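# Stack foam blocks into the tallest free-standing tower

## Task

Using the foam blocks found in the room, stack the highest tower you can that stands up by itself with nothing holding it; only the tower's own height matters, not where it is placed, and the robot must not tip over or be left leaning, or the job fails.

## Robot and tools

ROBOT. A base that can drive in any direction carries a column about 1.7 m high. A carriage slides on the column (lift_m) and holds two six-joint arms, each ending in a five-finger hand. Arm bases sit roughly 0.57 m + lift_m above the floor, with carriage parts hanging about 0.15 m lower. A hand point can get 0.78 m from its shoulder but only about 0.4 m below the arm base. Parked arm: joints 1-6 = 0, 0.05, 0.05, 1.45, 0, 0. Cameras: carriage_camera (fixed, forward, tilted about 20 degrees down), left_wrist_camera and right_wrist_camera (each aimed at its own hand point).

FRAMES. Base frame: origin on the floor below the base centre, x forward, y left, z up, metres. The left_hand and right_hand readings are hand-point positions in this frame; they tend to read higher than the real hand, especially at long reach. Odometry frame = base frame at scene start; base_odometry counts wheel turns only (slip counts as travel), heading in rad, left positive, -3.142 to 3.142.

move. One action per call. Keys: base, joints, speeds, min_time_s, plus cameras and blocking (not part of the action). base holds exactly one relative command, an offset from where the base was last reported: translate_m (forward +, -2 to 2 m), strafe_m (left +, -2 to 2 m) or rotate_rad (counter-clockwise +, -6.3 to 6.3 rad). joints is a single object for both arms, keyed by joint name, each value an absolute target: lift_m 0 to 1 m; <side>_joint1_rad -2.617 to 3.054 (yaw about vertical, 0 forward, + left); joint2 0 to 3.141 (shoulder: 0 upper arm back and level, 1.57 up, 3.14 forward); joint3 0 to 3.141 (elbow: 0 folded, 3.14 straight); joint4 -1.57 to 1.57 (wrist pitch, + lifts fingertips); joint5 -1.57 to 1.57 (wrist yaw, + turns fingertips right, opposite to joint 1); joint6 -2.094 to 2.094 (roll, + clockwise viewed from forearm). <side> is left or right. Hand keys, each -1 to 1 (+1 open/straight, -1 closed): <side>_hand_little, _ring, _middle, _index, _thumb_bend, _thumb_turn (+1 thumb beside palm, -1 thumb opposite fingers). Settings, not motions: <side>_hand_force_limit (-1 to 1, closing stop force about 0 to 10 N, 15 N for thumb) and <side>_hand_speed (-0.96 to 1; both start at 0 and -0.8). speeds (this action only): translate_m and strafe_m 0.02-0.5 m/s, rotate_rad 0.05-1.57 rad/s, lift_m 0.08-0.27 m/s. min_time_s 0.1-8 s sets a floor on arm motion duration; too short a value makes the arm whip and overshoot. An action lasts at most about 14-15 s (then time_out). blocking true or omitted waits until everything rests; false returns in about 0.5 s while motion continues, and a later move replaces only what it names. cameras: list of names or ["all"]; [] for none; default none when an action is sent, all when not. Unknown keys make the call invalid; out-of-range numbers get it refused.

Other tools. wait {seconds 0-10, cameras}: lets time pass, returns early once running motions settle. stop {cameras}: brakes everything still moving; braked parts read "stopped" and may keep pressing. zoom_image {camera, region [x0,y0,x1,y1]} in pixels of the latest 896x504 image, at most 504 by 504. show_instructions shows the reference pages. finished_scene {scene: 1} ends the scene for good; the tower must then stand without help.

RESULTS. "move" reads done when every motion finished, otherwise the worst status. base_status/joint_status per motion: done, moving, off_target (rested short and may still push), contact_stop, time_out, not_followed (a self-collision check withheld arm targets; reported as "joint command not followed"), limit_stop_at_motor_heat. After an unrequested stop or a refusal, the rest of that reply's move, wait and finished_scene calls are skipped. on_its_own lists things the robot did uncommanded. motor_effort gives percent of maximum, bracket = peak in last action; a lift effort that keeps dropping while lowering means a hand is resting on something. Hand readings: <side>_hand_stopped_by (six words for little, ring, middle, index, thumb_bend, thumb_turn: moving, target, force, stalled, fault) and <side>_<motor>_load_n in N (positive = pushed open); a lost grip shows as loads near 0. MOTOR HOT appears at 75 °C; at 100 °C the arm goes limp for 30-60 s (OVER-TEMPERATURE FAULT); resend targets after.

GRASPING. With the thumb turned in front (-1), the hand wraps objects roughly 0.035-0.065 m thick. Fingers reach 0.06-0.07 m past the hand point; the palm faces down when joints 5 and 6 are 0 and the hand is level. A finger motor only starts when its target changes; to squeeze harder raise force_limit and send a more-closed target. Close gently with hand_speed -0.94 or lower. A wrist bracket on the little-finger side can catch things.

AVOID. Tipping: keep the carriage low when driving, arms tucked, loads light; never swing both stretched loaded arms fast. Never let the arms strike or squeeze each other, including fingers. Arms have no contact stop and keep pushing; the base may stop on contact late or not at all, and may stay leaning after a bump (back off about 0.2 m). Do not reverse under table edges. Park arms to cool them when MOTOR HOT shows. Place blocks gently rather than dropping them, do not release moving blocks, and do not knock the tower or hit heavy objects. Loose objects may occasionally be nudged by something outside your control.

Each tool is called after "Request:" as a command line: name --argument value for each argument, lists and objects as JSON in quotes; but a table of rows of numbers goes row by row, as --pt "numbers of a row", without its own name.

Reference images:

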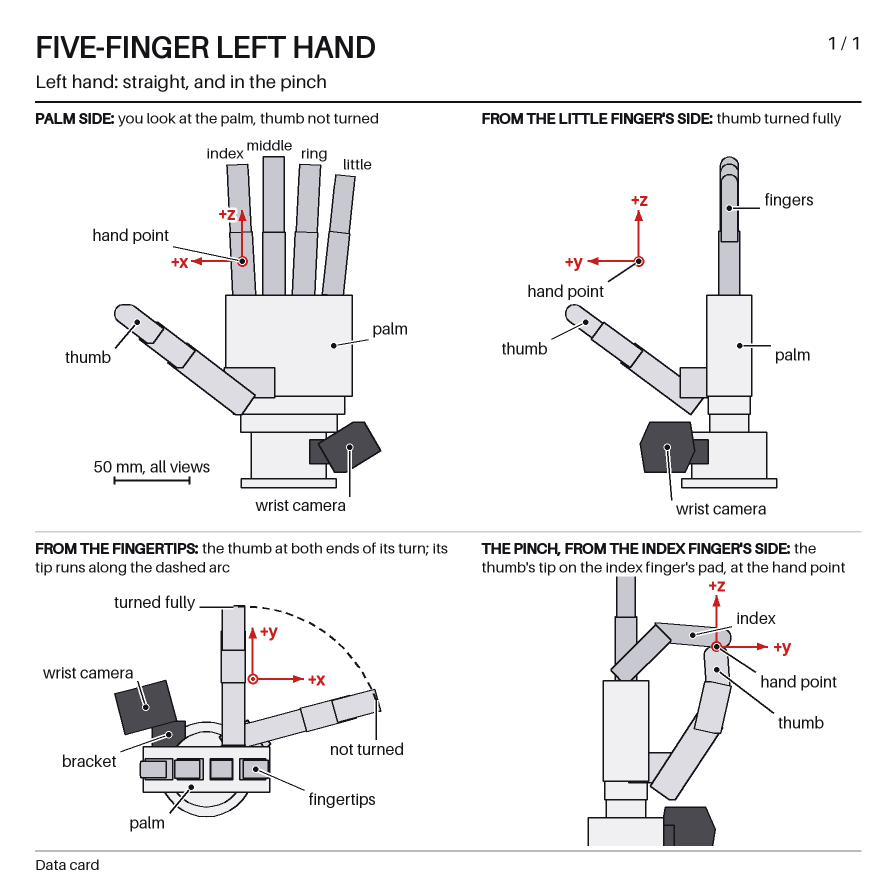

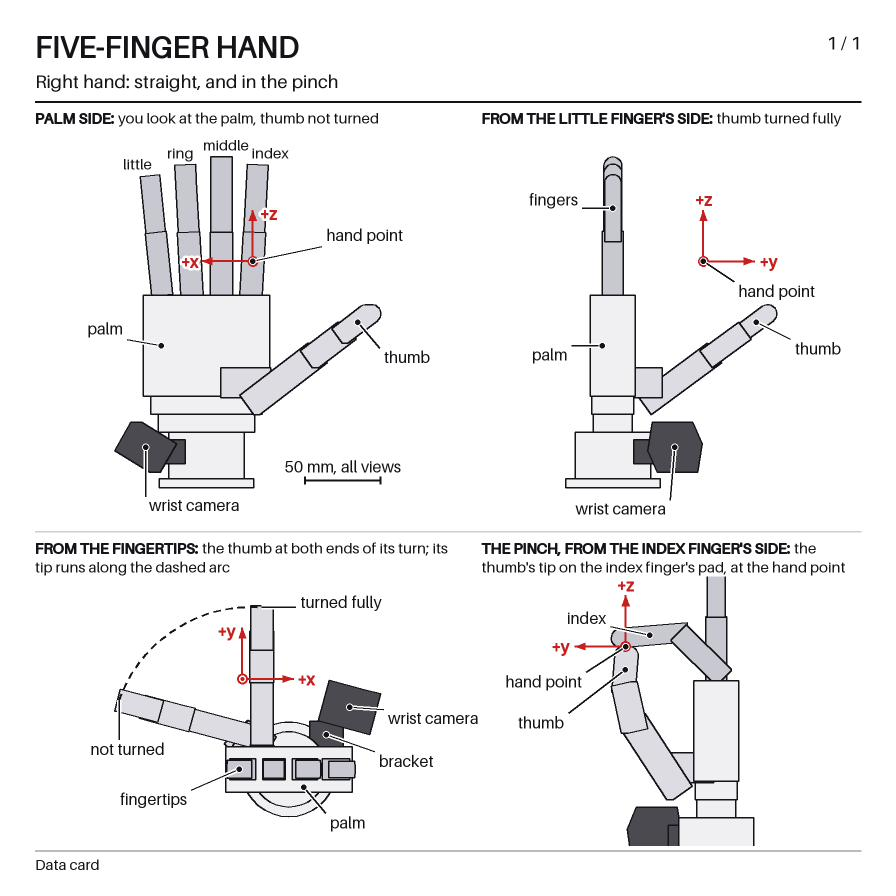

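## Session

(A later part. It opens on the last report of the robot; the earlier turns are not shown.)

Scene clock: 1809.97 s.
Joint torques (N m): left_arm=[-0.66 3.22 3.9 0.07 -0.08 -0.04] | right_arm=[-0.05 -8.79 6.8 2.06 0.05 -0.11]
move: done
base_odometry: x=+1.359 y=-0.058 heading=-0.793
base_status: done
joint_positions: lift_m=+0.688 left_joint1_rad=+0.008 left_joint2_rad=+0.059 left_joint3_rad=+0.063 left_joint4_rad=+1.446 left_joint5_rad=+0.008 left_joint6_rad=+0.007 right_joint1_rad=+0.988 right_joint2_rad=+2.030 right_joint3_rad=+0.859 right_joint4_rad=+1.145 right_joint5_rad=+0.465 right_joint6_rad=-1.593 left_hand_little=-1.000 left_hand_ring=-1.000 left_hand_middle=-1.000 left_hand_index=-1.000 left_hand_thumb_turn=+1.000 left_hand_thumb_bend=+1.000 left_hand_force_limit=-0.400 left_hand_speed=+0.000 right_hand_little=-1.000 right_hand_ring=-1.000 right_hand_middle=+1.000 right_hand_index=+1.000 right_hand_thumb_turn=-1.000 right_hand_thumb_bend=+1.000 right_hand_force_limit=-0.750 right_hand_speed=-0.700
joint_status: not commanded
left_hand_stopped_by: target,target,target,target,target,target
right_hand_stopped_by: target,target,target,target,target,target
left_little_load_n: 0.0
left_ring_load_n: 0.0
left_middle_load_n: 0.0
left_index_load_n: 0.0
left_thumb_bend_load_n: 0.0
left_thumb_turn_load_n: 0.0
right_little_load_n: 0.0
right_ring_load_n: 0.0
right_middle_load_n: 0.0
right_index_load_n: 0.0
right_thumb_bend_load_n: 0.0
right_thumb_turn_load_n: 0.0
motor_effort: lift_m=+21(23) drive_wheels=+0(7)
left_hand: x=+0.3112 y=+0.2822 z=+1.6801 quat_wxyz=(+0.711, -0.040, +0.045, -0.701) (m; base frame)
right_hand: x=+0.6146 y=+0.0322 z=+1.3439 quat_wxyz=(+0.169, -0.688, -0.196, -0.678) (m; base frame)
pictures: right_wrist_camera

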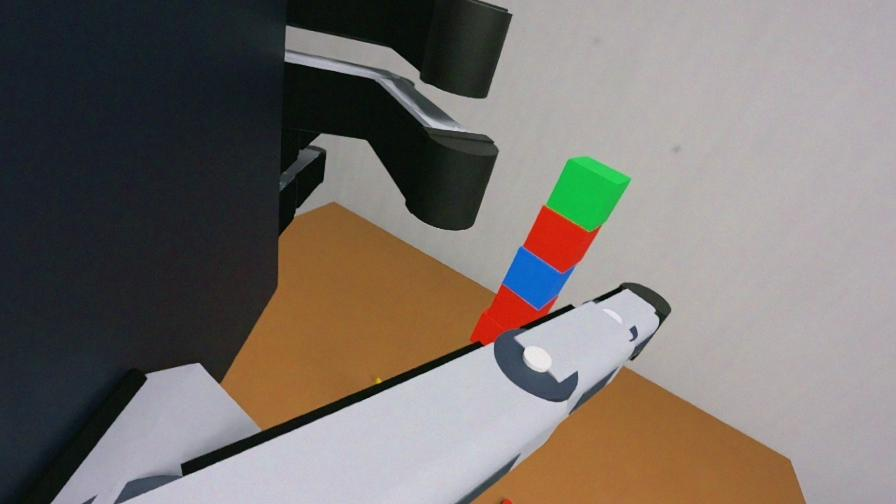

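Request:
move --joints '{"lift_m": 0.86}'

Request:
move --joints '{"right_joint1_rad": 0.2, "right_joint2_rad": 1.4, "right_joint3_rad": 0.9, "right_joint4_rad": 0.5, "right_joint5_rad": 0.0, "right_joint6_rad": -1.0}' --min_time_s 2.5

Request:
move --joints '{"right_joint1_rad": 0.0, "right_joint2_rad": 0.05, "right_joint3_rad": 0.05, "right_joint4_rad": 1.45, "right_joint5_rad": 0.0, "right_joint6_rad": 0.0}' --min_time_s 2

Request:
move --base '{"translate_m": 0.23}' --speeds '{"translate_m": 0.15}' --joints '{"lift_m": 0.7}' --cameras '["carriage_camera"]'

Request:
zoom_image --camera "carriage_camera" --region '[390, 340, 510, 504]'

Request:
zoom_image --camera "carriage_camera" --region '[380, 370, 500, 460]'

Scene clock: 1820.80 s.
Joint torques (N m): left_arm=[-0.65 3.49 4.29 0.06 -0.08 -0.05] | right_arm=[0.02 -8.9 6.75 2.04 0.09 -0.13]
move: done
base_odometry: x=+1.359 y=-0.058 heading=-0.793
base_status: not commanded
joint_positions: lift_m=+0.860 left_joint1_rad=+0.008 left_joint2_rad=+0.055 left_joint3_rad=+0.058 left_joint4_rad=+1.446 left_joint5_rad=+0.007 left_joint6_rad=+0.007 right_joint1_rad=+0.988 right_joint2_rad=+2.032 right_joint3_rad=+0.859 right_joint4_rad=+1.147 right_joint5_rad=+0.466 right_joint6_rad=-1.593 left_hand_little=-1.000 left_hand_ring=-1.000 left_hand_middle=-1.000 left_hand_index=-1.000 left_hand_thumb_turn=+1.000 left_hand_thumb_bend=+1.000 left_hand_force_limit=-0.400 left_hand_speed=+0.000 right_hand_little=-1.000 right_hand_ring=-1.000 right_hand_middle=+1.000 right_hand_index=+1.000 right_hand_thumb_turn=-1.000 right_hand_thumb_bend=+1.000 right_hand_force_limit=-0.750 right_hand_speed=-0.700
joint_status: all done
left_hand_stopped_by: target,target,target,target,target,target
right_hand_stopped_by: target,target,target,target,target,target
left_little_load_n: 0.0
left_ring_load_n: 0.0
left_middle_load_n: 0.0
left_index_load_n: 0.0
left_thumb_bend_load_n: 0.0
left_thumb_turn_load_n: 0.0
right_little_load_n: 0.0
right_ring_load_n: 0.0
right_middle_load_n: 0.0
right_index_load_n: 0.0
right_thumb_bend_load_n: 0.0
right_thumb_turn_load_n: 0.0
motor_effort: lift_m=+26(33) drive_wheels=-3(3)
left_hand: x=+0.3115 y=+0.2823 z=+1.8504 quat_wxyz=(+0.711, -0.041, +0.046, -0.701) (m; base frame)
right_hand: x=+0.6147 y=+0.0322 z=+1.5153 quat_wxyz=(+0.169, -0.688, -0.196, -0.678) (m; base frame)
pictures: none

Scene clock: 1823.60 s.
Joint torques (N m): left_arm=[-0.68 3.48 4.3 0.06 -0.07 -0.04] | right_arm=[-0.85 -7.57 10.24 2.01 -0.12 -0.02]
move: done
base_odometry: x=+1.359 y=-0.058 heading=-0.793
base_status: not commanded
joint_positions: lift_m=+0.860 left_joint1_rad=+0.008 left_joint2_rad=+0.055 left_joint3_rad=+0.058 left_joint4_rad=+1.446 left_joint5_rad=+0.007 left_joint6_rad=+0.007 right_joint1_rad=+0.206 right_joint2_rad=+1.420 right_joint3_rad=+0.876 right_joint4_rad=+0.515 right_joint5_rad=+0.012 right_joint6_rad=-1.008 left_hand_little=-1.000 left_hand_ring=-1.000 left_hand_middle=-1.000 left_hand_index=-1.000 left_hand_thumb_turn=+1.000 left_hand_thumb_bend=+1.000 left_hand_force_limit=-0.400 left_hand_speed=+0.000 right_hand_little=-1.000 right_hand_ring=-1.000 right_hand_middle=+1.000 right_hand_index=+1.000 right_hand_thumb_turn=-1.000 right_hand_thumb_bend=+1.000 right_hand_force_limit=-0.750 right_hand_speed=-0.700
joint_status: all done
left_hand_stopped_by: target,target,target,target,target,target
right_hand_stopped_by: target,target,target,target,target,target
left_little_load_n: 0.0
left_ring_load_n: 0.0
left_middle_load_n: 0.0
left_index_load_n: 0.0
left_thumb_bend_load_n: 0.0
left_thumb_turn_load_n: 0.0
right_little_load_n: 0.0
right_ring_load_n: 0.0
right_middle_load_n: 0.0
right_index_load_n: 0.0
right_thumb_bend_load_n: 0.0
right_thumb_turn_load_n: 0.0
motor_effort: lift_m=+26(28) drive_wheels=-3(3)
left_hand: x=+0.3115 y=+0.2823 z=+1.8504 quat_wxyz=(+0.711, -0.041, +0.046, -0.701) (m; base frame)
right_hand: x=+0.7017 y=-0.2495 z=+1.6364 quat_wxyz=(+0.257, -0.705, +0.131, -0.648) (m; base frame)
pictures: none

Scene clock: 1826.00 s.
Joint torques (N m): left_arm=[-0.66 3.47 4.26 0.06 -0.07 -0.05] | right_arm=[-0.99 2.26 5.09 0.1 -0.13 -0.01]
move: done
base_odometry: x=+1.359 y=-0.058 heading=-0.793
base_status: not commanded
joint_positions: lift_m=+0.860 left_joint1_rad=+0.008 left_joint2_rad=+0.055 left_joint3_rad=+0.058 left_joint4_rad=+1.446 left_joint5_rad=+0.006 left_joint6_rad=+0.007 right_joint1_rad=+0.008 right_joint2_rad=+0.058 right_joint3_rad=+0.058 right_joint4_rad=+1.437 right_joint5_rad=+0.009 right_joint6_rad=-0.009 left_hand_little=-1.000 left_hand_ring=-1.000 left_hand_middle=-1.000 left_hand_index=-1.000 left_hand_thumb_turn=+1.000 left_hand_thumb_bend=+1.000 left_hand_force_limit=-0.400 left_hand_speed=+0.000 right_hand_little=-1.000 right_hand_ring=-1.000 right_hand_middle=+1.000 right_hand_index=+1.000 right_hand_thumb_turn=-1.000 right_hand_thumb_bend=+1.000 right_hand_force_limit=-0.750 right_hand_speed=-0.700
joint_status: all done
left_hand_stopped_by: target,target,target,target,target,target
right_hand_stopped_by: target,target,target,target,target,target
left_little_load_n: 0.0
left_ring_load_n: 0.0
left_middle_load_n: 0.0
left_index_load_n: 0.0
left_thumb_bend_load_n: 0.0
left_thumb_turn_load_n: 0.0
right_little_load_n: 0.0
right_ring_load_n: 0.0
right_middle_load_n: 0.0
right_index_load_n: 0.0
right_thumb_bend_load_n: 0.0
right_thumb_turn_load_n: 0.0
motor_effort: lift_m=+26(28) drive_wheels=+0(3)
left_hand: x=+0.3115 y=+0.2824 z=+1.8504 quat_wxyz=(+0.711, -0.041, +0.045, -0.701) (m; base frame)
right_hand: x=+0.3144 y=-0.2840 z=+1.8498 quat_wxyz=(+0.705, -0.045, +0.050, -0.706) (m; base frame)
pictures: none

Scene clock: 1828.53 s.
Joint torques (N m): left_arm=[-0.66 3.43 4.21 0.01 -0.07 -0.04] | right_arm=[-0.92 2.62 5.79 0 -0.11 0]
move: done
base_odometry: x=+1.520 y=-0.221 heading=-0.792
base_status: done
joint_positions: lift_m=+0.700 left_joint1_rad=+0.008 left_joint2_rad=+0.055 left_joint3_rad=+0.058 left_joint4_rad=+1.449 left_joint5_rad=+0.006 left_joint6_rad=+0.007 right_joint1_rad=+0.008 right_joint2_rad=+0.054 right_joint3_rad=+0.051 right_joint4_rad=+1.447 right_joint5_rad=+0.008 right_joint6_rad=-0.007 left_hand_little=-1.000 left_hand_ring=-1.000 left_hand_middle=-1.000 left_hand_index=-1.000 left_hand_thumb_turn=+1.000 left_hand_thumb_bend=+1.000 left_hand_force_limit=-0.400 left_hand_speed=+0.000 right_hand_little=-1.000 right_hand_ring=-1.000 right_hand_middle=+1.000 right_hand_index=+1.000 right_hand_thumb_turn=-1.000 right_hand_thumb_bend=+1.000 right_hand_force_limit=-0.750 right_hand_speed=-0.700
joint_status: all done
left_hand_stopped_by: target,target,target,target,target,target
right_hand_stopped_by: target,target,target,target,target,target
left_little_load_n: 0.0
left_ring_load_n: 0.0
left_middle_load_n: 0.0
left_index_load_n: -0.5
left_thumb_bend_load_n: 0.0
left_thumb_turn_load_n: 0.0
right_little_load_n: 0.0
right_ring_load_n: 0.0
right_middle_load_n: 0.0
right_index_load_n: 0.0
right_thumb_bend_load_n: 0.5
right_thumb_turn_load_n: 0.0
motor_effort: lift_m=+23(25) drive_wheels=+1(9)
left_hand: x=+0.3106 y=+0.2824 z=+1.6911 quat_wxyz=(+0.711, -0.040, +0.044, -0.701) (m; base frame)
right_hand: x=+0.3129 y=-0.2838 z=+1.6890 quat_wxyz=(+0.706, -0.042, +0.048, -0.705) (m; base frame)
pictures: carriage_camera

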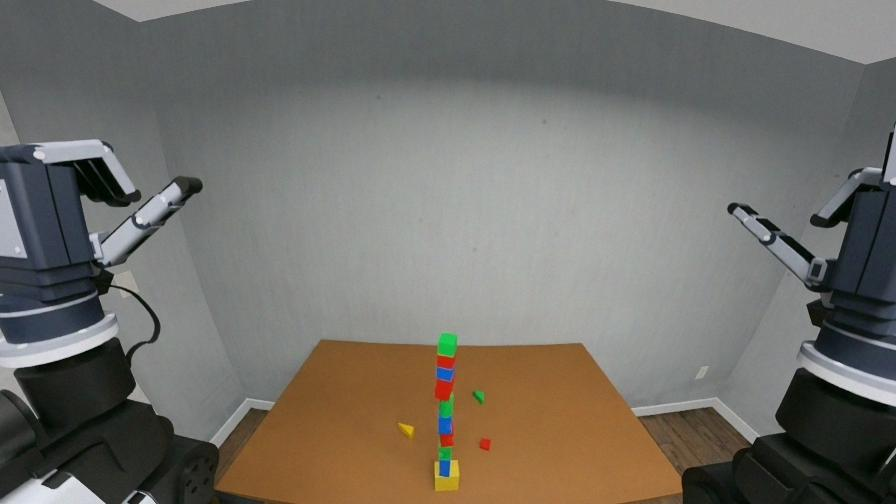

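Scaled by 3.073 from the camera's 896x504 image, which has a finer 1280x720 frame.

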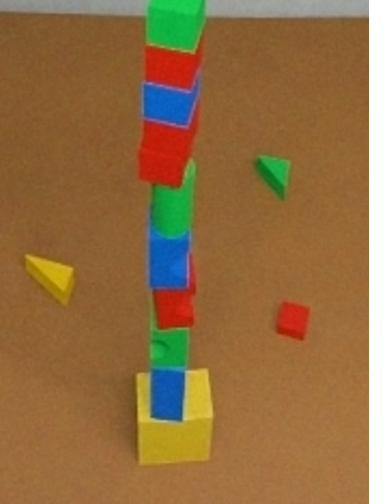

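Scaled by 4.200 from the camera's 896x504 image, which has a finer 1280x720 frame.

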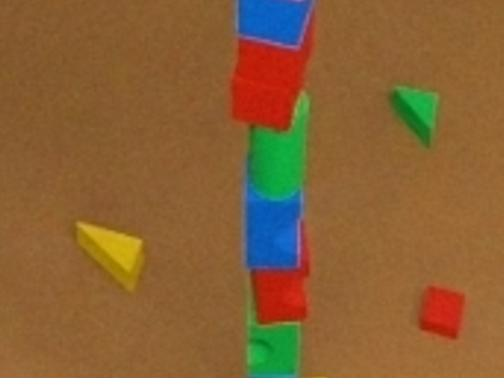

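Request:
move --joints '{"lift_m": 0.6, "right_joint1_rad": 0.0, "right_joint2_rad": 1.1, "right_joint3_rad": 1.0, "right_joint4_rad": 0.1, "right_joint5_rad": 0.0, "right_joint6_rad": 0.0, "right_hand_index": -0.13, "right_hand_middle": -0.13, "right_hand_force_limit": -0.6}' --min_time_s 2

Request:
move --joints '{"lift_m": 0.55, "right_joint1_rad": 0.25, "right_joint2_rad": 2.25, "right_joint3_rad": 1.0, "right_joint4_rad": 0.5, "right_joint5_rad": 0.15, "right_joint6_rad": 0.15}' --min_time_s 2

Request:
move --joints '{"lift_m": 0.45, "right_joint1_rad": 0.427, "right_joint2_rad": 2.369, "right_joint3_rad": 1.093, "right_joint4_rad": 0.433, "right_joint5_rad": 0.302, "right_joint6_rad": 0.315}' --min_time_s 1.5 --cameras '["right_wrist_camera"]'

Request:
zoom_image --camera "right_wrist_camera" --region '[460, 100, 660, 300]'

Scene clock: 1835.43 s.
Joint torques (N m): left_arm=[-0.68 3.55 4.3 0.03 -0.07 -0.04] | right_arm=[-0.94 -2.8 10.44 2 -0.11 -0.03]
move: done
base_odometry: x=+1.520 y=-0.221 heading=-0.792
base_status: not commanded
joint_positions: lift_m=+0.600 left_joint1_rad=+0.008 left_joint2_rad=+0.054 left_joint3_rad=+0.057 left_joint4_rad=+1.449 left_joint5_rad=+0.006 left_joint6_rad=+0.007 right_joint1_rad=+0.008 right_joint2_rad=+1.094 right_joint3_rad=+0.976 right_joint4_rad=+0.115 right_joint5_rad=+0.008 right_joint6_rad=-0.007 left_hand_little=-1.000 left_hand_ring=-1.000 left_hand_middle=-1.000 left_hand_index=-1.000 left_hand_thumb_turn=+1.000 left_hand_thumb_bend=+1.000 left_hand_force_limit=-0.400 left_hand_speed=+0.000 right_hand_little=-1.000 right_hand_ring=-1.000 right_hand_middle=-0.130 right_hand_index=-0.130 right_hand_thumb_turn=-1.000 right_hand_thumb_bend=+1.000 right_hand_force_limit=-0.600 right_hand_speed=-0.700
joint_status: all done
left_hand_stopped_by: target,target,target,target,target,target
right_hand_stopped_by: target,target,target,target,target,target
left_little_load_n: -0.5
left_ring_load_n: 0.0
left_middle_load_n: 0.0
left_index_load_n: 0.0
left_thumb_bend_load_n: 0.0
left_thumb_turn_load_n: 0.0
right_little_load_n: 0.0
right_ring_load_n: 0.0
right_middle_load_n: 0.0
right_index_load_n: 0.0
right_thumb_bend_load_n: 0.0
right_thumb_turn_load_n: 0.0
motor_effort: lift_m=+23(27) drive_wheels=+1(1)
left_hand: x=+0.3106 y=+0.2824 z=+1.5910 quat_wxyz=(+0.711, -0.040, +0.044, -0.701) (m; base frame)
right_hand: x=+0.6347 y=-0.2813 z=+1.4612 quat_wxyz=(+0.498, -0.502, +0.499, -0.501) (m; base frame)
pictures: none

Scene clock: 1837.73 s.
Joint torques (N m): left_arm=[-0.64 3.56 4.38 0.02 -0.07 -0.04] | right_arm=[0.18 -8.96 6.23 1.83 0.15 -0.01]
move: done
base_odometry: x=+1.520 y=-0.221 heading=-0.792
base_status: not commanded
joint_positions: lift_m=+0.550 left_joint1_rad=+0.008 left_joint2_rad=+0.054 left_joint3_rad=+0.057 left_joint4_rad=+1.449 left_joint5_rad=+0.006 left_joint6_rad=+0.007 right_joint1_rad=+0.243 right_joint2_rad=+2.239 right_joint3_rad=+0.990 right_joint4_rad=+0.486 right_joint5_rad=+0.139 right_joint6_rad=+0.143 left_hand_little=-1.000 left_hand_ring=-1.000 left_hand_middle=-1.000 left_hand_index=-1.000 left_hand_thumb_turn=+1.000 left_hand_thumb_bend=+1.000 left_hand_force_limit=-0.400 left_hand_speed=+0.000 right_hand_little=-1.000 right_hand_ring=-1.000 right_hand_middle=-0.130 right_hand_index=-0.130 right_hand_thumb_turn=-1.000 right_hand_thumb_bend=+1.000 right_hand_force_limit=-0.600 right_hand_speed=-0.700
joint_status: all done
left_hand_stopped_by: target,target,target,target,target,target
right_hand_stopped_by: target,target,target,target,target,target
left_little_load_n: 0.0
left_ring_load_n: 0.0
left_middle_load_n: 0.0
left_index_load_n: 0.0
left_thumb_bend_load_n: 0.0
left_thumb_turn_load_n: 0.0
right_little_load_n: 0.5
right_ring_load_n: 0.0
right_middle_load_n: 0.0
right_index_load_n: 0.0
right_thumb_bend_load_n: 0.0
right_thumb_turn_load_n: 0.0
motor_effort: lift_m=+22(28) drive_wheels=+1(1)
left_hand: x=+0.3106 y=+0.2825 z=+1.5409 quat_wxyz=(+0.711, -0.040, +0.044, -0.701) (m; base frame)
right_hand: x=+0.6769 y=-0.1872 z=+0.9732 quat_wxyz=(+0.290, -0.662, +0.635, -0.272) (m; base frame)
pictures: none

Scene clock: 1839.53 s.
Joint torques (N m): left_arm=[-0.69 3.59 4.36 0.03 -0.07 -0.05] | right_arm=[0.18 -9.13 6.52 1.42 0.23 0.01]
move: done
base_odometry: x=+1.520 y=-0.221 heading=-0.792
base_status: not commanded
joint_positions: lift_m=+0.450 left_joint1_rad=+0.008 left_joint2_rad=+0.054 left_joint3_rad=+0.057 left_joint4_rad=+1.449 left_joint5_rad=+0.006 left_joint6_rad=+0.007 right_joint1_rad=+0.421 right_joint2_rad=+2.354 right_joint3_rad=+1.077 right_joint4_rad=+0.447 right_joint5_rad=+0.290 right_joint6_rad=+0.307 left_hand_little=-1.000 left_hand_ring=-1.000 left_hand_middle=-1.000 left_hand_index=-1.000 left_hand_thumb_turn=+1.000 left_hand_thumb_bend=+1.000 left_hand_force_limit=-0.400 left_hand_speed=+0.000 right_hand_little=-1.000 right_hand_ring=-1.000 right_hand_middle=-0.130 right_hand_index=-0.130 right_hand_thumb_turn=-1.000 right_hand_thumb_bend=+1.000 right_hand_force_limit=-0.600 right_hand_speed=-0.700
joint_status: all done
left_hand_stopped_by: target,target,target,target,target,target
right_hand_stopped_by: target,target,target,target,target,target
left_little_load_n: 0.0
left_ring_load_n: 0.0
left_middle_load_n: 0.0
left_index_load_n: 0.0
left_thumb_bend_load_n: 0.0
left_thumb_turn_load_n: 0.0
right_little_load_n: 0.0
right_ring_load_n: 0.0
right_middle_load_n: 0.0
right_index_load_n: 0.0
right_thumb_bend_load_n: 0.5
right_thumb_turn_load_n: 0.0
motor_effort: lift_m=+23(24) drive_wheels=+1(1)
left_hand: x=+0.3105 y=+0.2825 z=+1.4409 quat_wxyz=(+0.711, -0.040, +0.044, -0.701) (m; base frame)
right_hand: x=+0.6630 y=-0.1246 z=+0.8423 quat_wxyz=(+0.272, -0.654, +0.653, -0.269) (m; base frame)
pictures: right_wrist_camera

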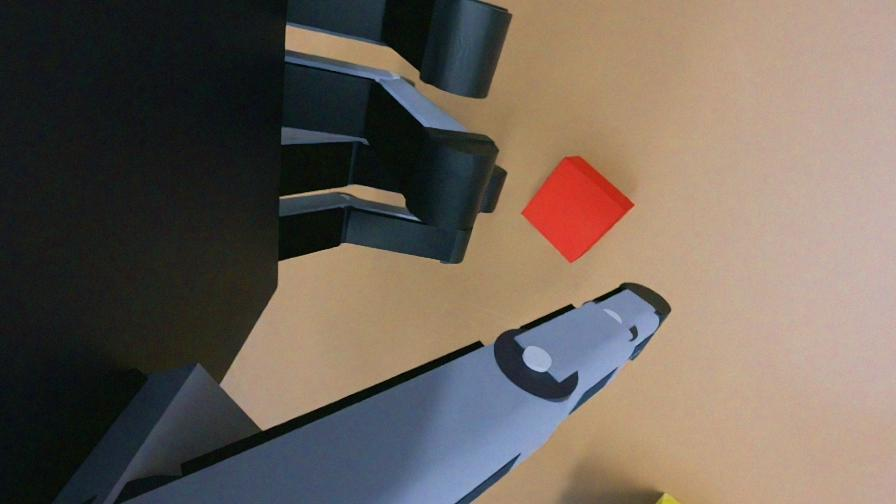

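Scaled by 2.520 from the camera's 896x504 image, which has a finer 1280x720 frame.

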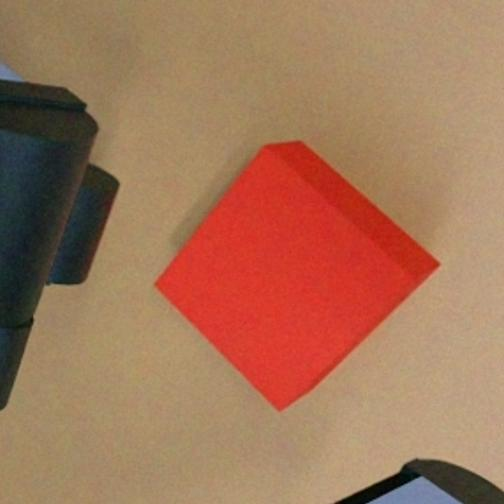

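Request:
move --joints '{"right_joint1_rad": 0.472, "right_joint2_rad": 2.387, "right_joint3_rad": 1.183, "right_joint4_rad": 0.224, "right_joint5_rad": 0.548, "right_joint6_rad": 0.651}' --min_time_s 1.5

Request:
move --joints '{"lift_m": 0.43}' --speeds '{"lift_m": 0.1}' --cameras '["right_wrist_camera"]'

Request:
zoom_image --camera "right_wrist_camera" --region '[460, 100, 660, 300]'

Scene clock: 1845.70 s.
Joint torques (N m): left_arm=[-0.66 3.62 4.33 0.02 -0.06 -0.04] | right_arm=[0.2 -9.33 6.64 1.18 0.36 0.02]
move: done
base_odometry: x=+1.520 y=-0.221 heading=-0.792
base_status: not commanded
joint_positions: lift_m=+0.450 left_joint1_rad=+0.008 left_joint2_rad=+0.054 left_joint3_rad=+0.057 left_joint4_rad=+1.449 left_joint5_rad=+0.006 left_joint6_rad=+0.007 right_joint1_rad=+0.465 right_joint2_rad=+2.372 right_joint3_rad=+1.167 right_joint4_rad=+0.238 right_joint5_rad=+0.537 right_joint6_rad=+0.642 left_hand_little=-1.000 left_hand_ring=-1.000 left_hand_middle=-1.000 left_hand_index=-1.000 left_hand_thumb_turn=+1.000 left_hand_thumb_bend=+1.000 left_hand_force_limit=-0.400 left_hand_speed=+0.000 right_hand_little=-1.000 right_hand_ring=-1.000 right_hand_middle=-0.130 right_hand_index=-0.130 right_hand_thumb_turn=-1.000 right_hand_thumb_bend=+1.000 right_hand_force_limit=-0.600 right_hand_speed=-0.700
joint_status: all done
left_hand_stopped_by: target,target,target,target,target,target
right_hand_stopped_by: target,target,target,target,target,target
left_little_load_n: 0.0
left_ring_load_n: 0.0
left_middle_load_n: 0.0
left_index_load_n: 0.0
left_thumb_bend_load_n: 0.5
left_thumb_turn_load_n: 0.0
right_little_load_n: 0.0
right_ring_load_n: 0.0
right_middle_load_n: 0.0
right_index_load_n: 0.0
right_thumb_bend_load_n: 0.0
right_thumb_turn_load_n: 0.0
motor_effort: lift_m=+22(24) drive_wheels=+1(1)
left_hand: x=+0.3105 y=+0.2825 z=+1.4409 quat_wxyz=(+0.711, -0.040, +0.044, -0.701) (m; base frame)
right_hand: x=+0.6705 y=-0.1389 z=+0.8426 quat_wxyz=(+0.221, -0.530, +0.757, -0.312) (m; base frame)
pictures: none

Scene clock: 1846.33 s.
Joint torques (N m): left_arm=[-0.68 3.59 4.36 0.02 -0.07 -0.04] | right_arm=[0.24 -10.1 6.08 1.28 0.35 0.01]
move: done
base_odometry: x=+1.520 y=-0.221 heading=-0.792
base_status: not commanded
joint_positions: lift_m=+0.430 left_joint1_rad=+0.008 left_joint2_rad=+0.054 left_joint3_rad=+0.057 left_joint4_rad=+1.449 left_joint5_rad=+0.006 left_joint6_rad=+0.007 right_joint1_rad=+0.465 right_joint2_rad=+2.381 right_joint3_rad=+1.172 right_joint4_rad=+0.230 right_joint5_rad=+0.539 right_joint6_rad=+0.644 left_hand_little=-1.000 left_hand_ring=-1.000 left_hand_middle=-1.000 left_hand_index=-1.000 left_hand_thumb_turn=+1.000 left_hand_thumb_bend=+1.000 left_hand_force_limit=-0.400 left_hand_speed=+0.000 right_hand_little=-1.000 right_hand_ring=-1.000 right_hand_middle=-0.130 right_hand_index=-0.130 right_hand_thumb_turn=-1.000 right_hand_thumb_bend=+1.000 right_hand_force_limit=-0.600 right_hand_speed=-0.700
joint_status: all done
left_hand_stopped_by: target,target,target,target,target,target
right_hand_stopped_by: target,target,target,target,target,target
left_little_load_n: 0.0
left_ring_load_n: 0.0
left_middle_load_n: 0.0
left_index_load_n: 0.0
left_thumb_bend_load_n: 0.0
left_thumb_turn_load_n: 0.0
right_little_load_n: 0.0
right_ring_load_n: 0.5
right_middle_load_n: 0.0
right_index_load_n: 0.0
right_thumb_bend_load_n: 0.0
right_thumb_turn_load_n: 0.0
motor_effort: lift_m=+23(27) drive_wheels=+1(1)
left_hand: x=+0.3105 y=+0.2825 z=+1.4209 quat_wxyz=(+0.711, -0.040, +0.044, -0.701) (m; base frame)
right_hand: x=+0.6689 y=-0.1402 z=+0.8188 quat_wxyz=(+0.215, -0.531, +0.758, -0.312) (m; base frame)
pictures: right_wrist_camera

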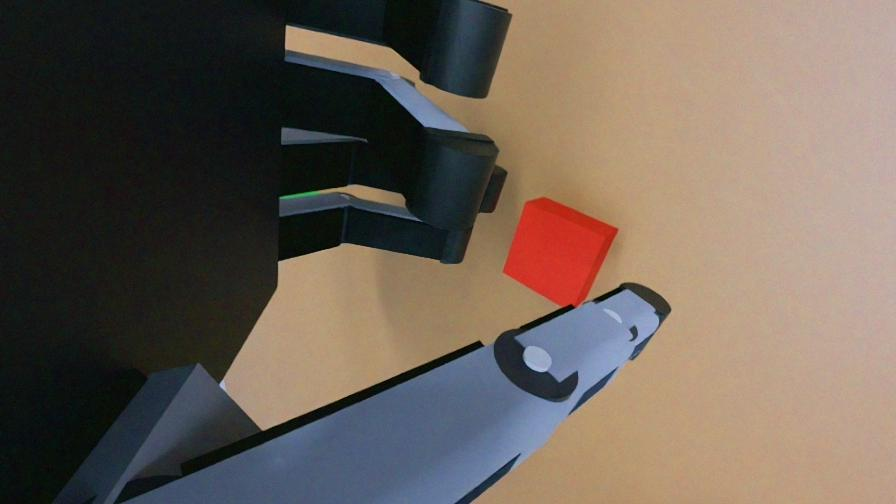

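Scaled by 2.520 from the camera's 896x504 image, which has a finer 1280x720 frame.

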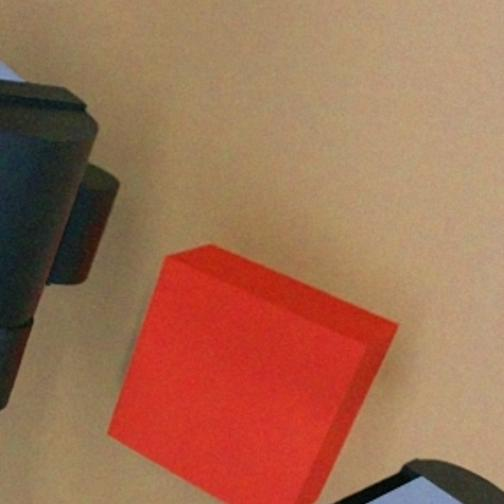

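Request:
move --joints '{"right_joint1_rad": 0.44}' --min_time_s 0.5

Request:
move --joints '{"right_joint1_rad": 0.474}' --min_time_s 0.6

Request:
move --joints '{"lift_m": 0.41}' --speeds '{"lift_m": 0.1}' --cameras '["right_wrist_camera"]'

Request:
zoom_image --camera "right_wrist_camera" --region '[440, 130, 640, 330]'

Scene clock: 1849.03 s.
Joint torques (N m): left_arm=[-0.68 3.59 4.34 0.02 -0.07 -0.05] | right_arm=[-0.76 -10.1 6.11 1.25 0.36 -0.02]
move: done
base_odometry: x=+1.520 y=-0.221 heading=-0.792
base_status: not commanded
joint_positions: lift_m=+0.430 left_joint1_rad=+0.008 left_joint2_rad=+0.054 left_joint3_rad=+0.057 left_joint4_rad=+1.449 left_joint5_rad=+0.006 left_joint6_rad=+0.007 right_joint1_rad=+0.446 right_joint2_rad=+2.381 right_joint3_rad=+1.172 right_joint4_rad=+0.230 right_joint5_rad=+0.539 right_joint6_rad=+0.644 left_hand_little=-1.000 left_hand_ring=-1.000 left_hand_middle=-1.000 left_hand_index=-1.000 left_hand_thumb_turn=+1.000 left_hand_thumb_bend=+1.000 left_hand_force_limit=-0.400 left_hand_speed=+0.000 right_hand_little=-1.000 right_hand_ring=-1.000 right_hand_middle=-0.130 right_hand_index=-0.130 right_hand_thumb_turn=-1.000 right_hand_thumb_bend=+1.000 right_hand_force_limit=-0.600 right_hand_speed=-0.700
joint_status: all done
left_hand_stopped_by: target,target,target,target,target,target
right_hand_stopped_by: target,target,target,target,target,target
left_little_load_n: 0.0
left_ring_load_n: 0.0
left_middle_load_n: 0.0
left_index_load_n: 0.0
left_thumb_bend_load_n: 0.0
left_thumb_turn_load_n: 0.0
right_little_load_n: 0.0
right_ring_load_n: 0.0
right_middle_load_n: 0.0
right_index_load_n: 0.0
right_thumb_bend_load_n: -0.5
right_thumb_turn_load_n: 0.0
motor_effort: lift_m=+23(24) drive_wheels=+1(1)
left_hand: x=+0.3105 y=+0.2825 z=+1.4209 quat_wxyz=(+0.711, -0.040, +0.044, -0.701) (m; base frame)
right_hand: x=+0.6721 y=-0.1488 z=+0.8188 quat_wxyz=(+0.212, -0.524, +0.763, -0.314) (m; base frame)
pictures: none

Scene clock: 1849.93 s.
Joint torques (N m): left_arm=[-0.64 3.59 4.34 0.02 -0.06 -0.05] | right_arm=[0.13 -10.06 6.04 1.25 0.36 0]
move: done
base_odometry: x=+1.520 y=-0.221 heading=-0.792
base_status: not commanded
joint_positions: lift_m=+0.430 left_joint1_rad=+0.008 left_joint2_rad=+0.054 left_joint3_rad=+0.057 left_joint4_rad=+1.449 left_joint5_rad=+0.006 left_joint6_rad=+0.007 right_joint1_rad=+0.469 right_joint2_rad=+2.381 right_joint3_rad=+1.172 right_joint4_rad=+0.230 right_joint5_rad=+0.540 right_joint6_rad=+0.644 left_hand_little=-1.000 left_hand_ring=-1.000 left_hand_middle=-1.000 left_hand_index=-1.000 left_hand_thumb_turn=+1.000 left_hand_thumb_bend=+1.000 left_hand_force_limit=-0.400 left_hand_speed=+0.000 right_hand_little=-1.000 right_hand_ring=-1.000 right_hand_middle=-0.130 right_hand_index=-0.130 right_hand_thumb_turn=-1.000 right_hand_thumb_bend=+1.000 right_hand_force_limit=-0.600 right_hand_speed=-0.700
joint_status: all done
left_hand_stopped_by: target,target,target,target,target,target
right_hand_stopped_by: target,target,target,target,target,target
left_little_load_n: 0.0
left_ring_load_n: 0.0
left_middle_load_n: 0.0
left_index_load_n: 0.0
left_thumb_bend_load_n: 0.0
left_thumb_turn_load_n: 0.0
right_little_load_n: 0.0
right_ring_load_n: 0.0
right_middle_load_n: 0.0
right_index_load_n: 0.0
right_thumb_bend_load_n: 0.0
right_thumb_turn_load_n: 0.0
motor_effort: lift_m=+24(24) drive_wheels=+1(1)
left_hand: x=+0.3105 y=+0.2825 z=+1.4209 quat_wxyz=(+0.711, -0.040, +0.044, -0.701) (m; base frame)
right_hand: x=+0.6682 y=-0.1384 z=+0.8188 quat_wxyz=(+0.216, -0.533, +0.756, -0.312) (m; base frame)
pictures: none

Scene clock: 1850.53 s.
Joint torques (N m): left_arm=[-0.68 3.62 4.4 0.02 -0.06 -0.05] | right_arm=[0.16 -10.15 5.96 1.24 0.31 -0.01]
move: done
base_odometry: x=+1.520 y=-0.221 heading=-0.792
base_status: not commanded
joint_positions: lift_m=+0.410 left_joint1_rad=+0.008 left_joint2_rad=+0.054 left_joint3_rad=+0.057 left_joint4_rad=+1.449 left_joint5_rad=+0.006 left_joint6_rad=+0.007 right_joint1_rad=+0.469 right_joint2_rad=+2.381 right_joint3_rad=+1.174 right_joint4_rad=+0.229 right_joint5_rad=+0.545 right_joint6_rad=+0.645 left_hand_little=-1.000 left_hand_ring=-1.000 left_hand_middle=-1.000 left_hand_index=-1.000 left_hand_thumb_turn=+1.000 left_hand_thumb_bend=+1.000 left_hand_force_limit=-0.400 left_hand_speed=+0.000 right_hand_little=-1.000 right_hand_ring=-1.000 right_hand_middle=-0.130 right_hand_index=-0.130 right_hand_thumb_turn=-1.000 right_hand_thumb_bend=+1.000 right_hand_force_limit=-0.600 right_hand_speed=-0.700
joint_status: all done
left_hand_stopped_by: target,target,target,target,target,target
right_hand_stopped_by: target,target,target,target,target,target
left_little_load_n: 0.0
left_ring_load_n: 0.0
left_middle_load_n: 0.0
left_index_load_n: 0.0
left_thumb_bend_load_n: 0.0
left_thumb_turn_load_n: 0.0
right_little_load_n: 0.0
right_ring_load_n: 0.0
right_middle_load_n: 0.0
right_index_load_n: 0.0
right_thumb_bend_load_n: 0.0
right_thumb_turn_load_n: 0.0
motor_effort: lift_m=+23(25) drive_wheels=+1(1)
left_hand: x=+0.3105 y=+0.2825 z=+1.4009 quat_wxyz=(+0.711, -0.040, +0.044, -0.701) (m; base frame)
right_hand: x=+0.6695 y=-0.1390 z=+0.7997 quat_wxyz=(+0.216, -0.531, +0.757, -0.315) (m; base frame)
pictures: right_wrist_camera

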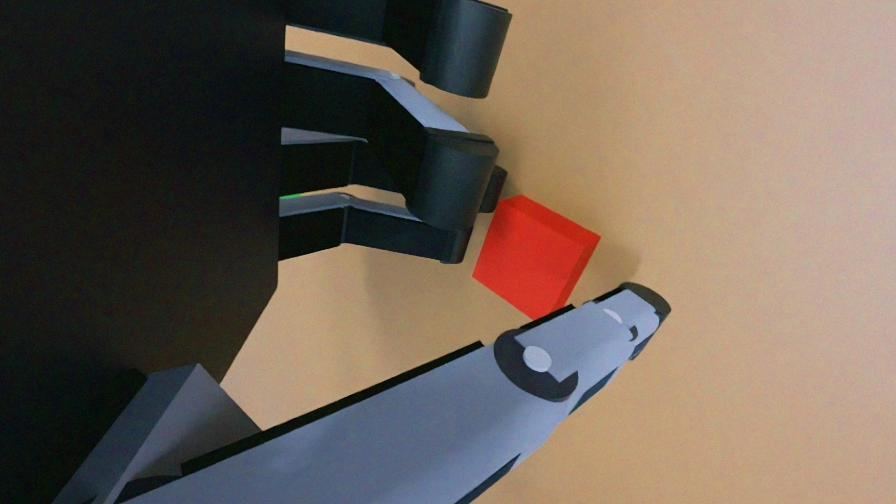

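Scaled by 2.520 from the camera's 896x504 image, which has a finer 1280x720 frame.

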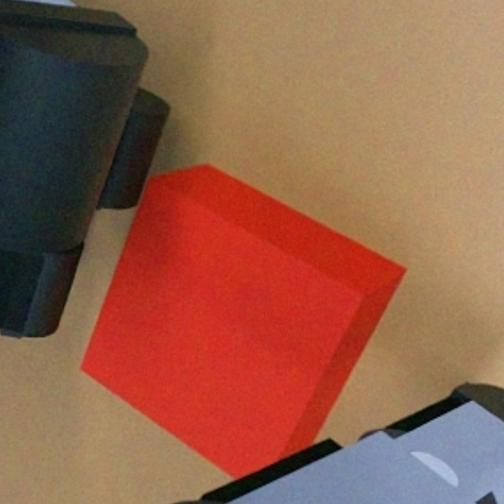

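Request:
move --cameras '["right_wrist_camera"]'

Scene clock: 1859.07 s.
Joint torques (N m): left_arm=[-0.69 3.58 4.34 0.03 -0.07 -0.04] | right_arm=[-0.01 -10.15 5.97 1.27 0.32 -0.02]
base_odometry: x=+1.520 y=-0.221 heading=-0.792
base_status: not commanded
joint_positions: lift_m=+0.410 left_joint1_rad=+0.008 left_joint2_rad=+0.054 left_joint3_rad=+0.057 left_joint4_rad=+1.449 left_joint5_rad=+0.006 left_joint6_rad=+0.007 right_joint1_rad=+0.469 right_joint2_rad=+2.381 right_joint3_rad=+1.174 right_joint4_rad=+0.229 right_joint5_rad=+0.545 right_joint6_rad=+0.645 left_hand_little=-1.000 left_hand_ring=-1.000 left_hand_middle=-1.000 left_hand_index=-1.000 left_hand_thumb_turn=+1.000 left_hand_thumb_bend=+1.000 left_hand_force_limit=-0.400 left_hand_speed=+0.000 right_hand_little=-1.000 right_hand_ring=-1.000 right_hand_middle=-0.130 right_hand_index=-0.130 right_hand_thumb_turn=-1.000 right_hand_thumb_bend=+1.000 right_hand_force_limit=-0.600 right_hand_speed=-0.700
joint_status: all done
left_hand_stopped_by: target,target,target,target,target,target
right_hand_stopped_by: target,target,target,target,target,target
left_little_load_n: 0.0
left_ring_load_n: 0.0
left_middle_load_n: 0.0
left_index_load_n: 0.0
left_thumb_bend_load_n: 0.0
left_thumb_turn_load_n: 0.0
right_little_load_n: 0.0
right_ring_load_n: 0.0
right_middle_load_n: 0.0
right_index_load_n: 0.0
right_thumb_bend_load_n: 0.0
right_thumb_turn_load_n: 0.0
motor_effort: lift_m=+22(25) drive_wheels=+1(1)
left_hand: x=+0.3105 y=+0.2825 z=+1.4009 quat_wxyz=(+0.711, -0.040, +0.044, -0.701) (m; base frame)
right_hand: x=+0.6695 y=-0.1390 z=+0.7997 quat_wxyz=(+0.216, -0.531, +0.757, -0.315) (m; base frame)
pictures: right_wrist_camera

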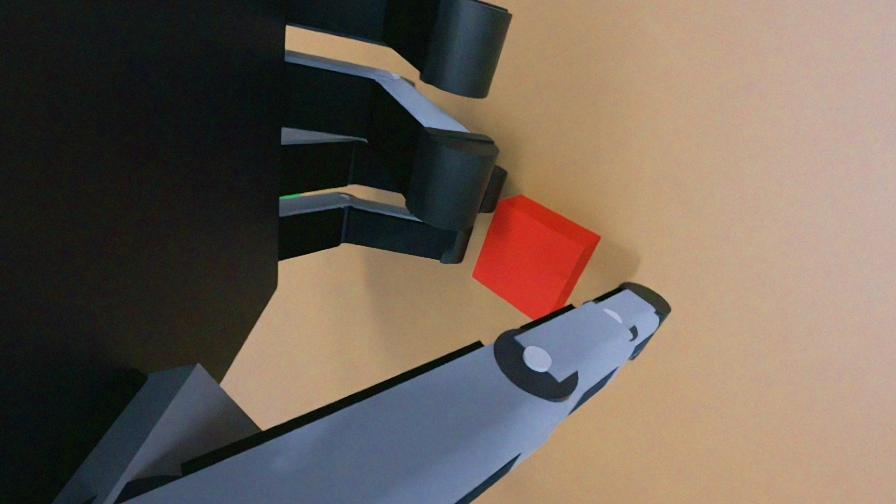

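Request:
move --joints '{"lift_m": 0.393}' --speeds '{"lift_m": 0.08}' --cameras '["right_wrist_camera"]'

Request:
zoom_image --camera "right_wrist_camera" --region '[440, 130, 640, 330]'

Scene clock: 1861.37 s.
Joint torques (N m): left_arm=[-0.66 3.59 4.37 0.02 -0.07 -0.04] | right_arm=[-0.14 -9.87 5.82 1.27 0.16 -0.01]
move: done
base_odometry: x=+1.520 y=-0.221 heading=-0.792
base_status: not commanded
joint_positions: lift_m=+0.393 left_joint1_rad=+0.008 left_joint2_rad=+0.054 left_joint3_rad=+0.057 left_joint4_rad=+1.450 left_joint5_rad=+0.006 left_joint6_rad=+0.007 right_joint1_rad=+0.473 right_joint2_rad=+2.377 right_joint3_rad=+1.176 right_joint4_rad=+0.229 right_joint5_rad=+0.561 right_joint6_rad=+0.645 left_hand_little=-1.000 left_hand_ring=-1.000 left_hand_middle=-1.000 left_hand_index=-1.000 left_hand_thumb_turn=+1.000 left_hand_thumb_bend=+1.000 left_hand_force_limit=-0.400 left_hand_speed=+0.000 right_hand_little=-1.000 right_hand_ring=-1.000 right_hand_middle=-0.131 right_hand_index=-0.130 right_hand_thumb_turn=-1.000 right_hand_thumb_bend=+1.000 right_hand_force_limit=-0.600 right_hand_speed=-0.700
joint_status: all done
left_hand_stopped_by: target,target,target,target,target,target
right_hand_stopped_by: target,target,target,target,target,target
left_little_load_n: -0.5
left_ring_load_n: 0.0
left_middle_load_n: 0.0
left_index_load_n: 0.0
left_thumb_bend_load_n: 0.0
left_thumb_turn_load_n: 0.0
right_little_load_n: 0.0
right_ring_load_n: 0.0
right_middle_load_n: -11.5
right_index_load_n: 0.0
right_thumb_bend_load_n: 0.0
right_thumb_turn_load_n: 0.0
motor_effort: lift_m=+21(23) drive_wheels=+1(2)
left_hand: x=+0.3102 y=+0.2825 z=+1.3842 quat_wxyz=(+0.711, -0.039, +0.043, -0.701) (m; base frame)
right_hand: x=+0.6710 y=-0.1396 z=+0.7853 quat_wxyz=(+0.216, -0.529, +0.755, -0.321) (m; base frame)
pictures: right_wrist_camera

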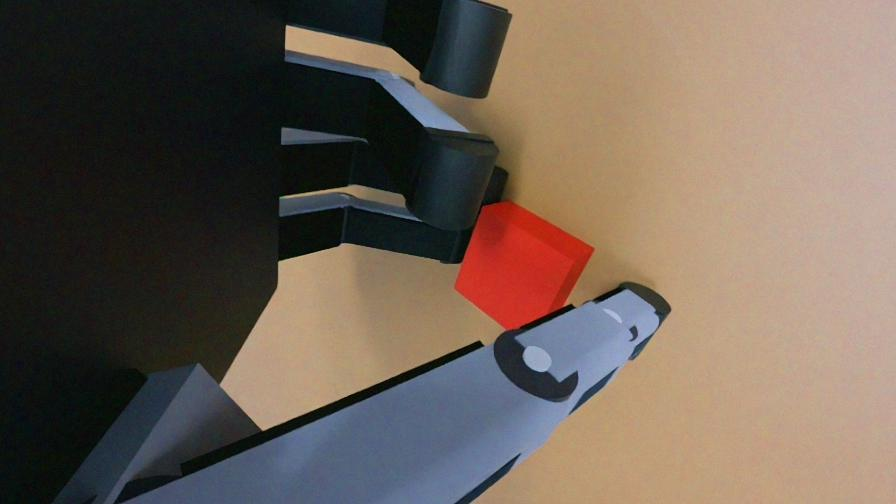

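Scaled by 2.520 from the camera's 896x504 image, which has a finer 1280x720 frame.

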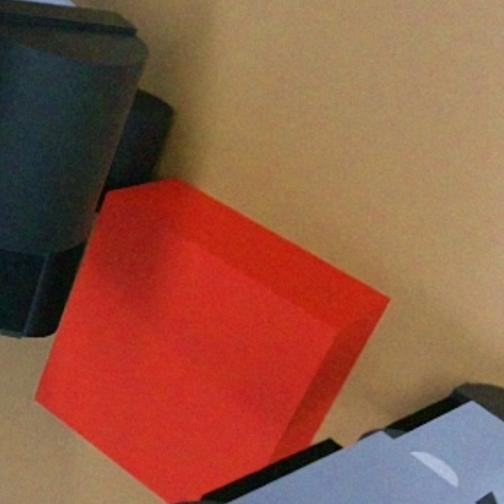

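Request:
move --joints '{"lift_m": 0.405}' --speeds '{"lift_m": 0.08}'

Request:
move --joints '{"right_hand_speed": -0.85, "right_hand_index": -0.16, "right_hand_middle": -0.16}'

Request:
move --joints '{"lift_m": 0.398}' --speeds '{"lift_m": 0.08}' --cameras '["right_wrist_camera"]'

Request:
zoom_image --camera "right_wrist_camera" --region '[440, 130, 640, 330]'

Scene clock: 1870.33 s.
Joint torques (N m): left_arm=[-0.68 3.58 4.41 -0.04 -0.07 -0.05] | right_arm=[-0.32 -10.03 5.72 1.29 0.19 -0.02]
move: done
base_odometry: x=+1.520 y=-0.221 heading=-0.792
base_status: not commanded
joint_positions: lift_m=+0.405 left_joint1_rad=+0.008 left_joint2_rad=+0.054 left_joint3_rad=+0.057 left_joint4_rad=+1.451 left_joint5_rad=+0.006 left_joint6_rad=+0.007 right_joint1_rad=+0.473 right_joint2_rad=+2.379 right_joint3_rad=+1.176 right_joint4_rad=+0.227 right_joint5_rad=+0.559 right_joint6_rad=+0.645 left_hand_little=-1.000 left_hand_ring=-1.000 left_hand_middle=-1.000 left_hand_index=-1.000 left_hand_thumb_turn=+1.000 left_hand_thumb_bend=+1.000 left_hand_force_limit=-0.400 left_hand_speed=+0.000 right_hand_little=-1.000 right_hand_ring=-1.000 right_hand_middle=-0.130 right_hand_index=-0.130 right_hand_thumb_turn=-1.000 right_hand_thumb_bend=+1.000 right_hand_force_limit=-0.600 right_hand_speed=-0.700
joint_status: all done
left_hand_stopped_by: target,target,target,target,target,target
right_hand_stopped_by: target,target,target,target,target,target
left_little_load_n: 0.0
left_ring_load_n: 0.0
left_middle_load_n: 0.0
left_index_load_n: 0.0
left_thumb_bend_load_n: 0.0
left_thumb_turn_load_n: 0.0
right_little_load_n: 0.0
right_ring_load_n: 0.0
right_middle_load_n: 0.0
right_index_load_n: 0.0
right_thumb_bend_load_n: 0.0
right_thumb_turn_load_n: 0.0
motor_effort: lift_m=+25(30) drive_wheels=+1(4)
left_hand: x=+0.3100 y=+0.2825 z=+1.3958 quat_wxyz=(+0.711, -0.039, +0.043, -0.701) (m; base frame)
right_hand: x=+0.6701 y=-0.1396 z=+0.7958 quat_wxyz=(+0.215, -0.530, +0.755, -0.320) (m; base frame)
pictures: none

Scene clock: 1870.90 s.
Joint torques (N m): left_arm=[-0.68 3.62 4.34 0 -0.07 -0.05] | right_arm=[-0.21 -10.09 5.7 1.3 0.18 -0.03]
move: done
base_odometry: x=+1.520 y=-0.221 heading=-0.792
base_status: not commanded
joint_positions: lift_m=+0.405 left_joint1_rad=+0.008 left_joint2_rad=+0.054 left_joint3_rad=+0.057 left_joint4_rad=+1.451 left_joint5_rad=+0.006 left_joint6_rad=+0.007 right_joint1_rad=+0.473 right_joint2_rad=+2.379 right_joint3_rad=+1.176 right_joint4_rad=+0.227 right_joint5_rad=+0.559 right_joint6_rad=+0.645 left_hand_little=-1.000 left_hand_ring=-1.000 left_hand_middle=-1.000 left_hand_index=-1.000 left_hand_thumb_turn=+1.000 left_hand_thumb_bend=+1.000 left_hand_force_limit=-0.400 left_hand_speed=+0.000 right_hand_little=-1.000 right_hand_ring=-1.000 right_hand_middle=-0.160 right_hand_index=-0.160 right_hand_thumb_turn=-1.000 right_hand_thumb_bend=+1.000 right_hand_force_limit=-0.600 right_hand_speed=-0.850
joint_status: all done
left_hand_stopped_by: target,target,target,target,target,target
right_hand_stopped_by: target,target,target,target,target,target
left_little_load_n: 0.0
left_ring_load_n: 0.0
left_middle_load_n: 0.0
left_index_load_n: 0.0
left_thumb_bend_load_n: 0.0
left_thumb_turn_load_n: 0.0
right_little_load_n: 0.0
right_ring_load_n: 0.0
right_middle_load_n: 0.0
right_index_load_n: 0.0
right_thumb_bend_load_n: 0.0
right_thumb_turn_load_n: 0.0
motor_effort: lift_m=+25(27) drive_wheels=+1(1)
left_hand: x=+0.3099 y=+0.2825 z=+1.3958 quat_wxyz=(+0.711, -0.039, +0.043, -0.701) (m; base frame)
right_hand: x=+0.6701 y=-0.1396 z=+0.7958 quat_wxyz=(+0.215, -0.530, +0.755, -0.320) (m; base frame)
pictures: none

Scene clock: 1871.37 s.
Joint torques (N m): left_arm=[-0.68 3.56 4.44 0.01 -0.06 -0.04] | right_arm=[-0.13 -10.37 5.61 1.3 0.21 0]
move: done
base_odometry: x=+1.520 y=-0.221 heading=-0.792
base_status: not commanded
joint_positions: lift_m=+0.398 left_joint1_rad=+0.008 left_joint2_rad=+0.054 left_joint3_rad=+0.057 left_joint4_rad=+1.451 left_joint5_rad=+0.006 left_joint6_rad=+0.007 right_joint1_rad=+0.473 right_joint2_rad=+2.384 right_joint3_rad=+1.176 right_joint4_rad=+0.225 right_joint5_rad=+0.558 right_joint6_rad=+0.645 left_hand_little=-1.000 left_hand_ring=-1.000 left_hand_middle=-1.000 left_hand_index=-1.000 left_hand_thumb_turn=+1.000 left_hand_thumb_bend=+1.000 left_hand_force_limit=-0.400 left_hand_speed=+0.000 right_hand_little=-1.000 right_hand_ring=-1.000 right_hand_middle=-0.160 right_hand_index=-0.160 right_hand_thumb_turn=-1.000 right_hand_thumb_bend=+1.000 right_hand_force_limit=-0.600 right_hand_speed=-0.850
joint_status: all done
left_hand_stopped_by: target,target,target,target,target,target
right_hand_stopped_by: target,target,target,target,target,target
left_little_load_n: 0.0
left_ring_load_n: 0.0
left_middle_load_n: 0.0
left_index_load_n: 0.0
left_thumb_bend_load_n: 0.0
left_thumb_turn_load_n: 0.0
right_little_load_n: 0.0
right_ring_load_n: 0.0
right_middle_load_n: 0.0
right_index_load_n: 0.0
right_thumb_bend_load_n: 0.0
right_thumb_turn_load_n: 0.0
motor_effort: lift_m=+23(24) drive_wheels=+1(4)
left_hand: x=+0.3099 y=+0.2825 z=+1.3891 quat_wxyz=(+0.711, -0.039, +0.043, -0.701) (m; base frame)
right_hand: x=+0.6688 y=-0.1400 z=+0.7870 quat_wxyz=(+0.213, -0.531, +0.755, -0.319) (m; base frame)
pictures: right_wrist_camera

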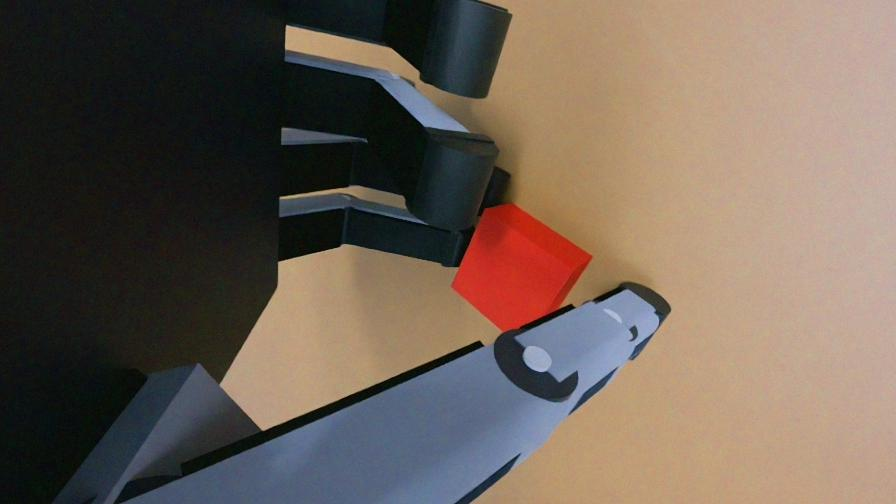

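Scaled by 2.520 from the camera's 896x504 image, which has a finer 1280x720 frame.

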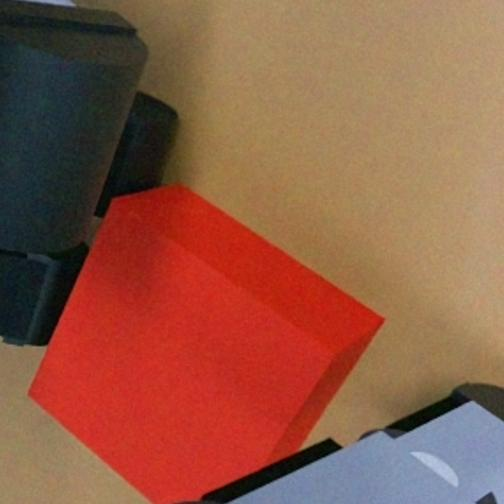

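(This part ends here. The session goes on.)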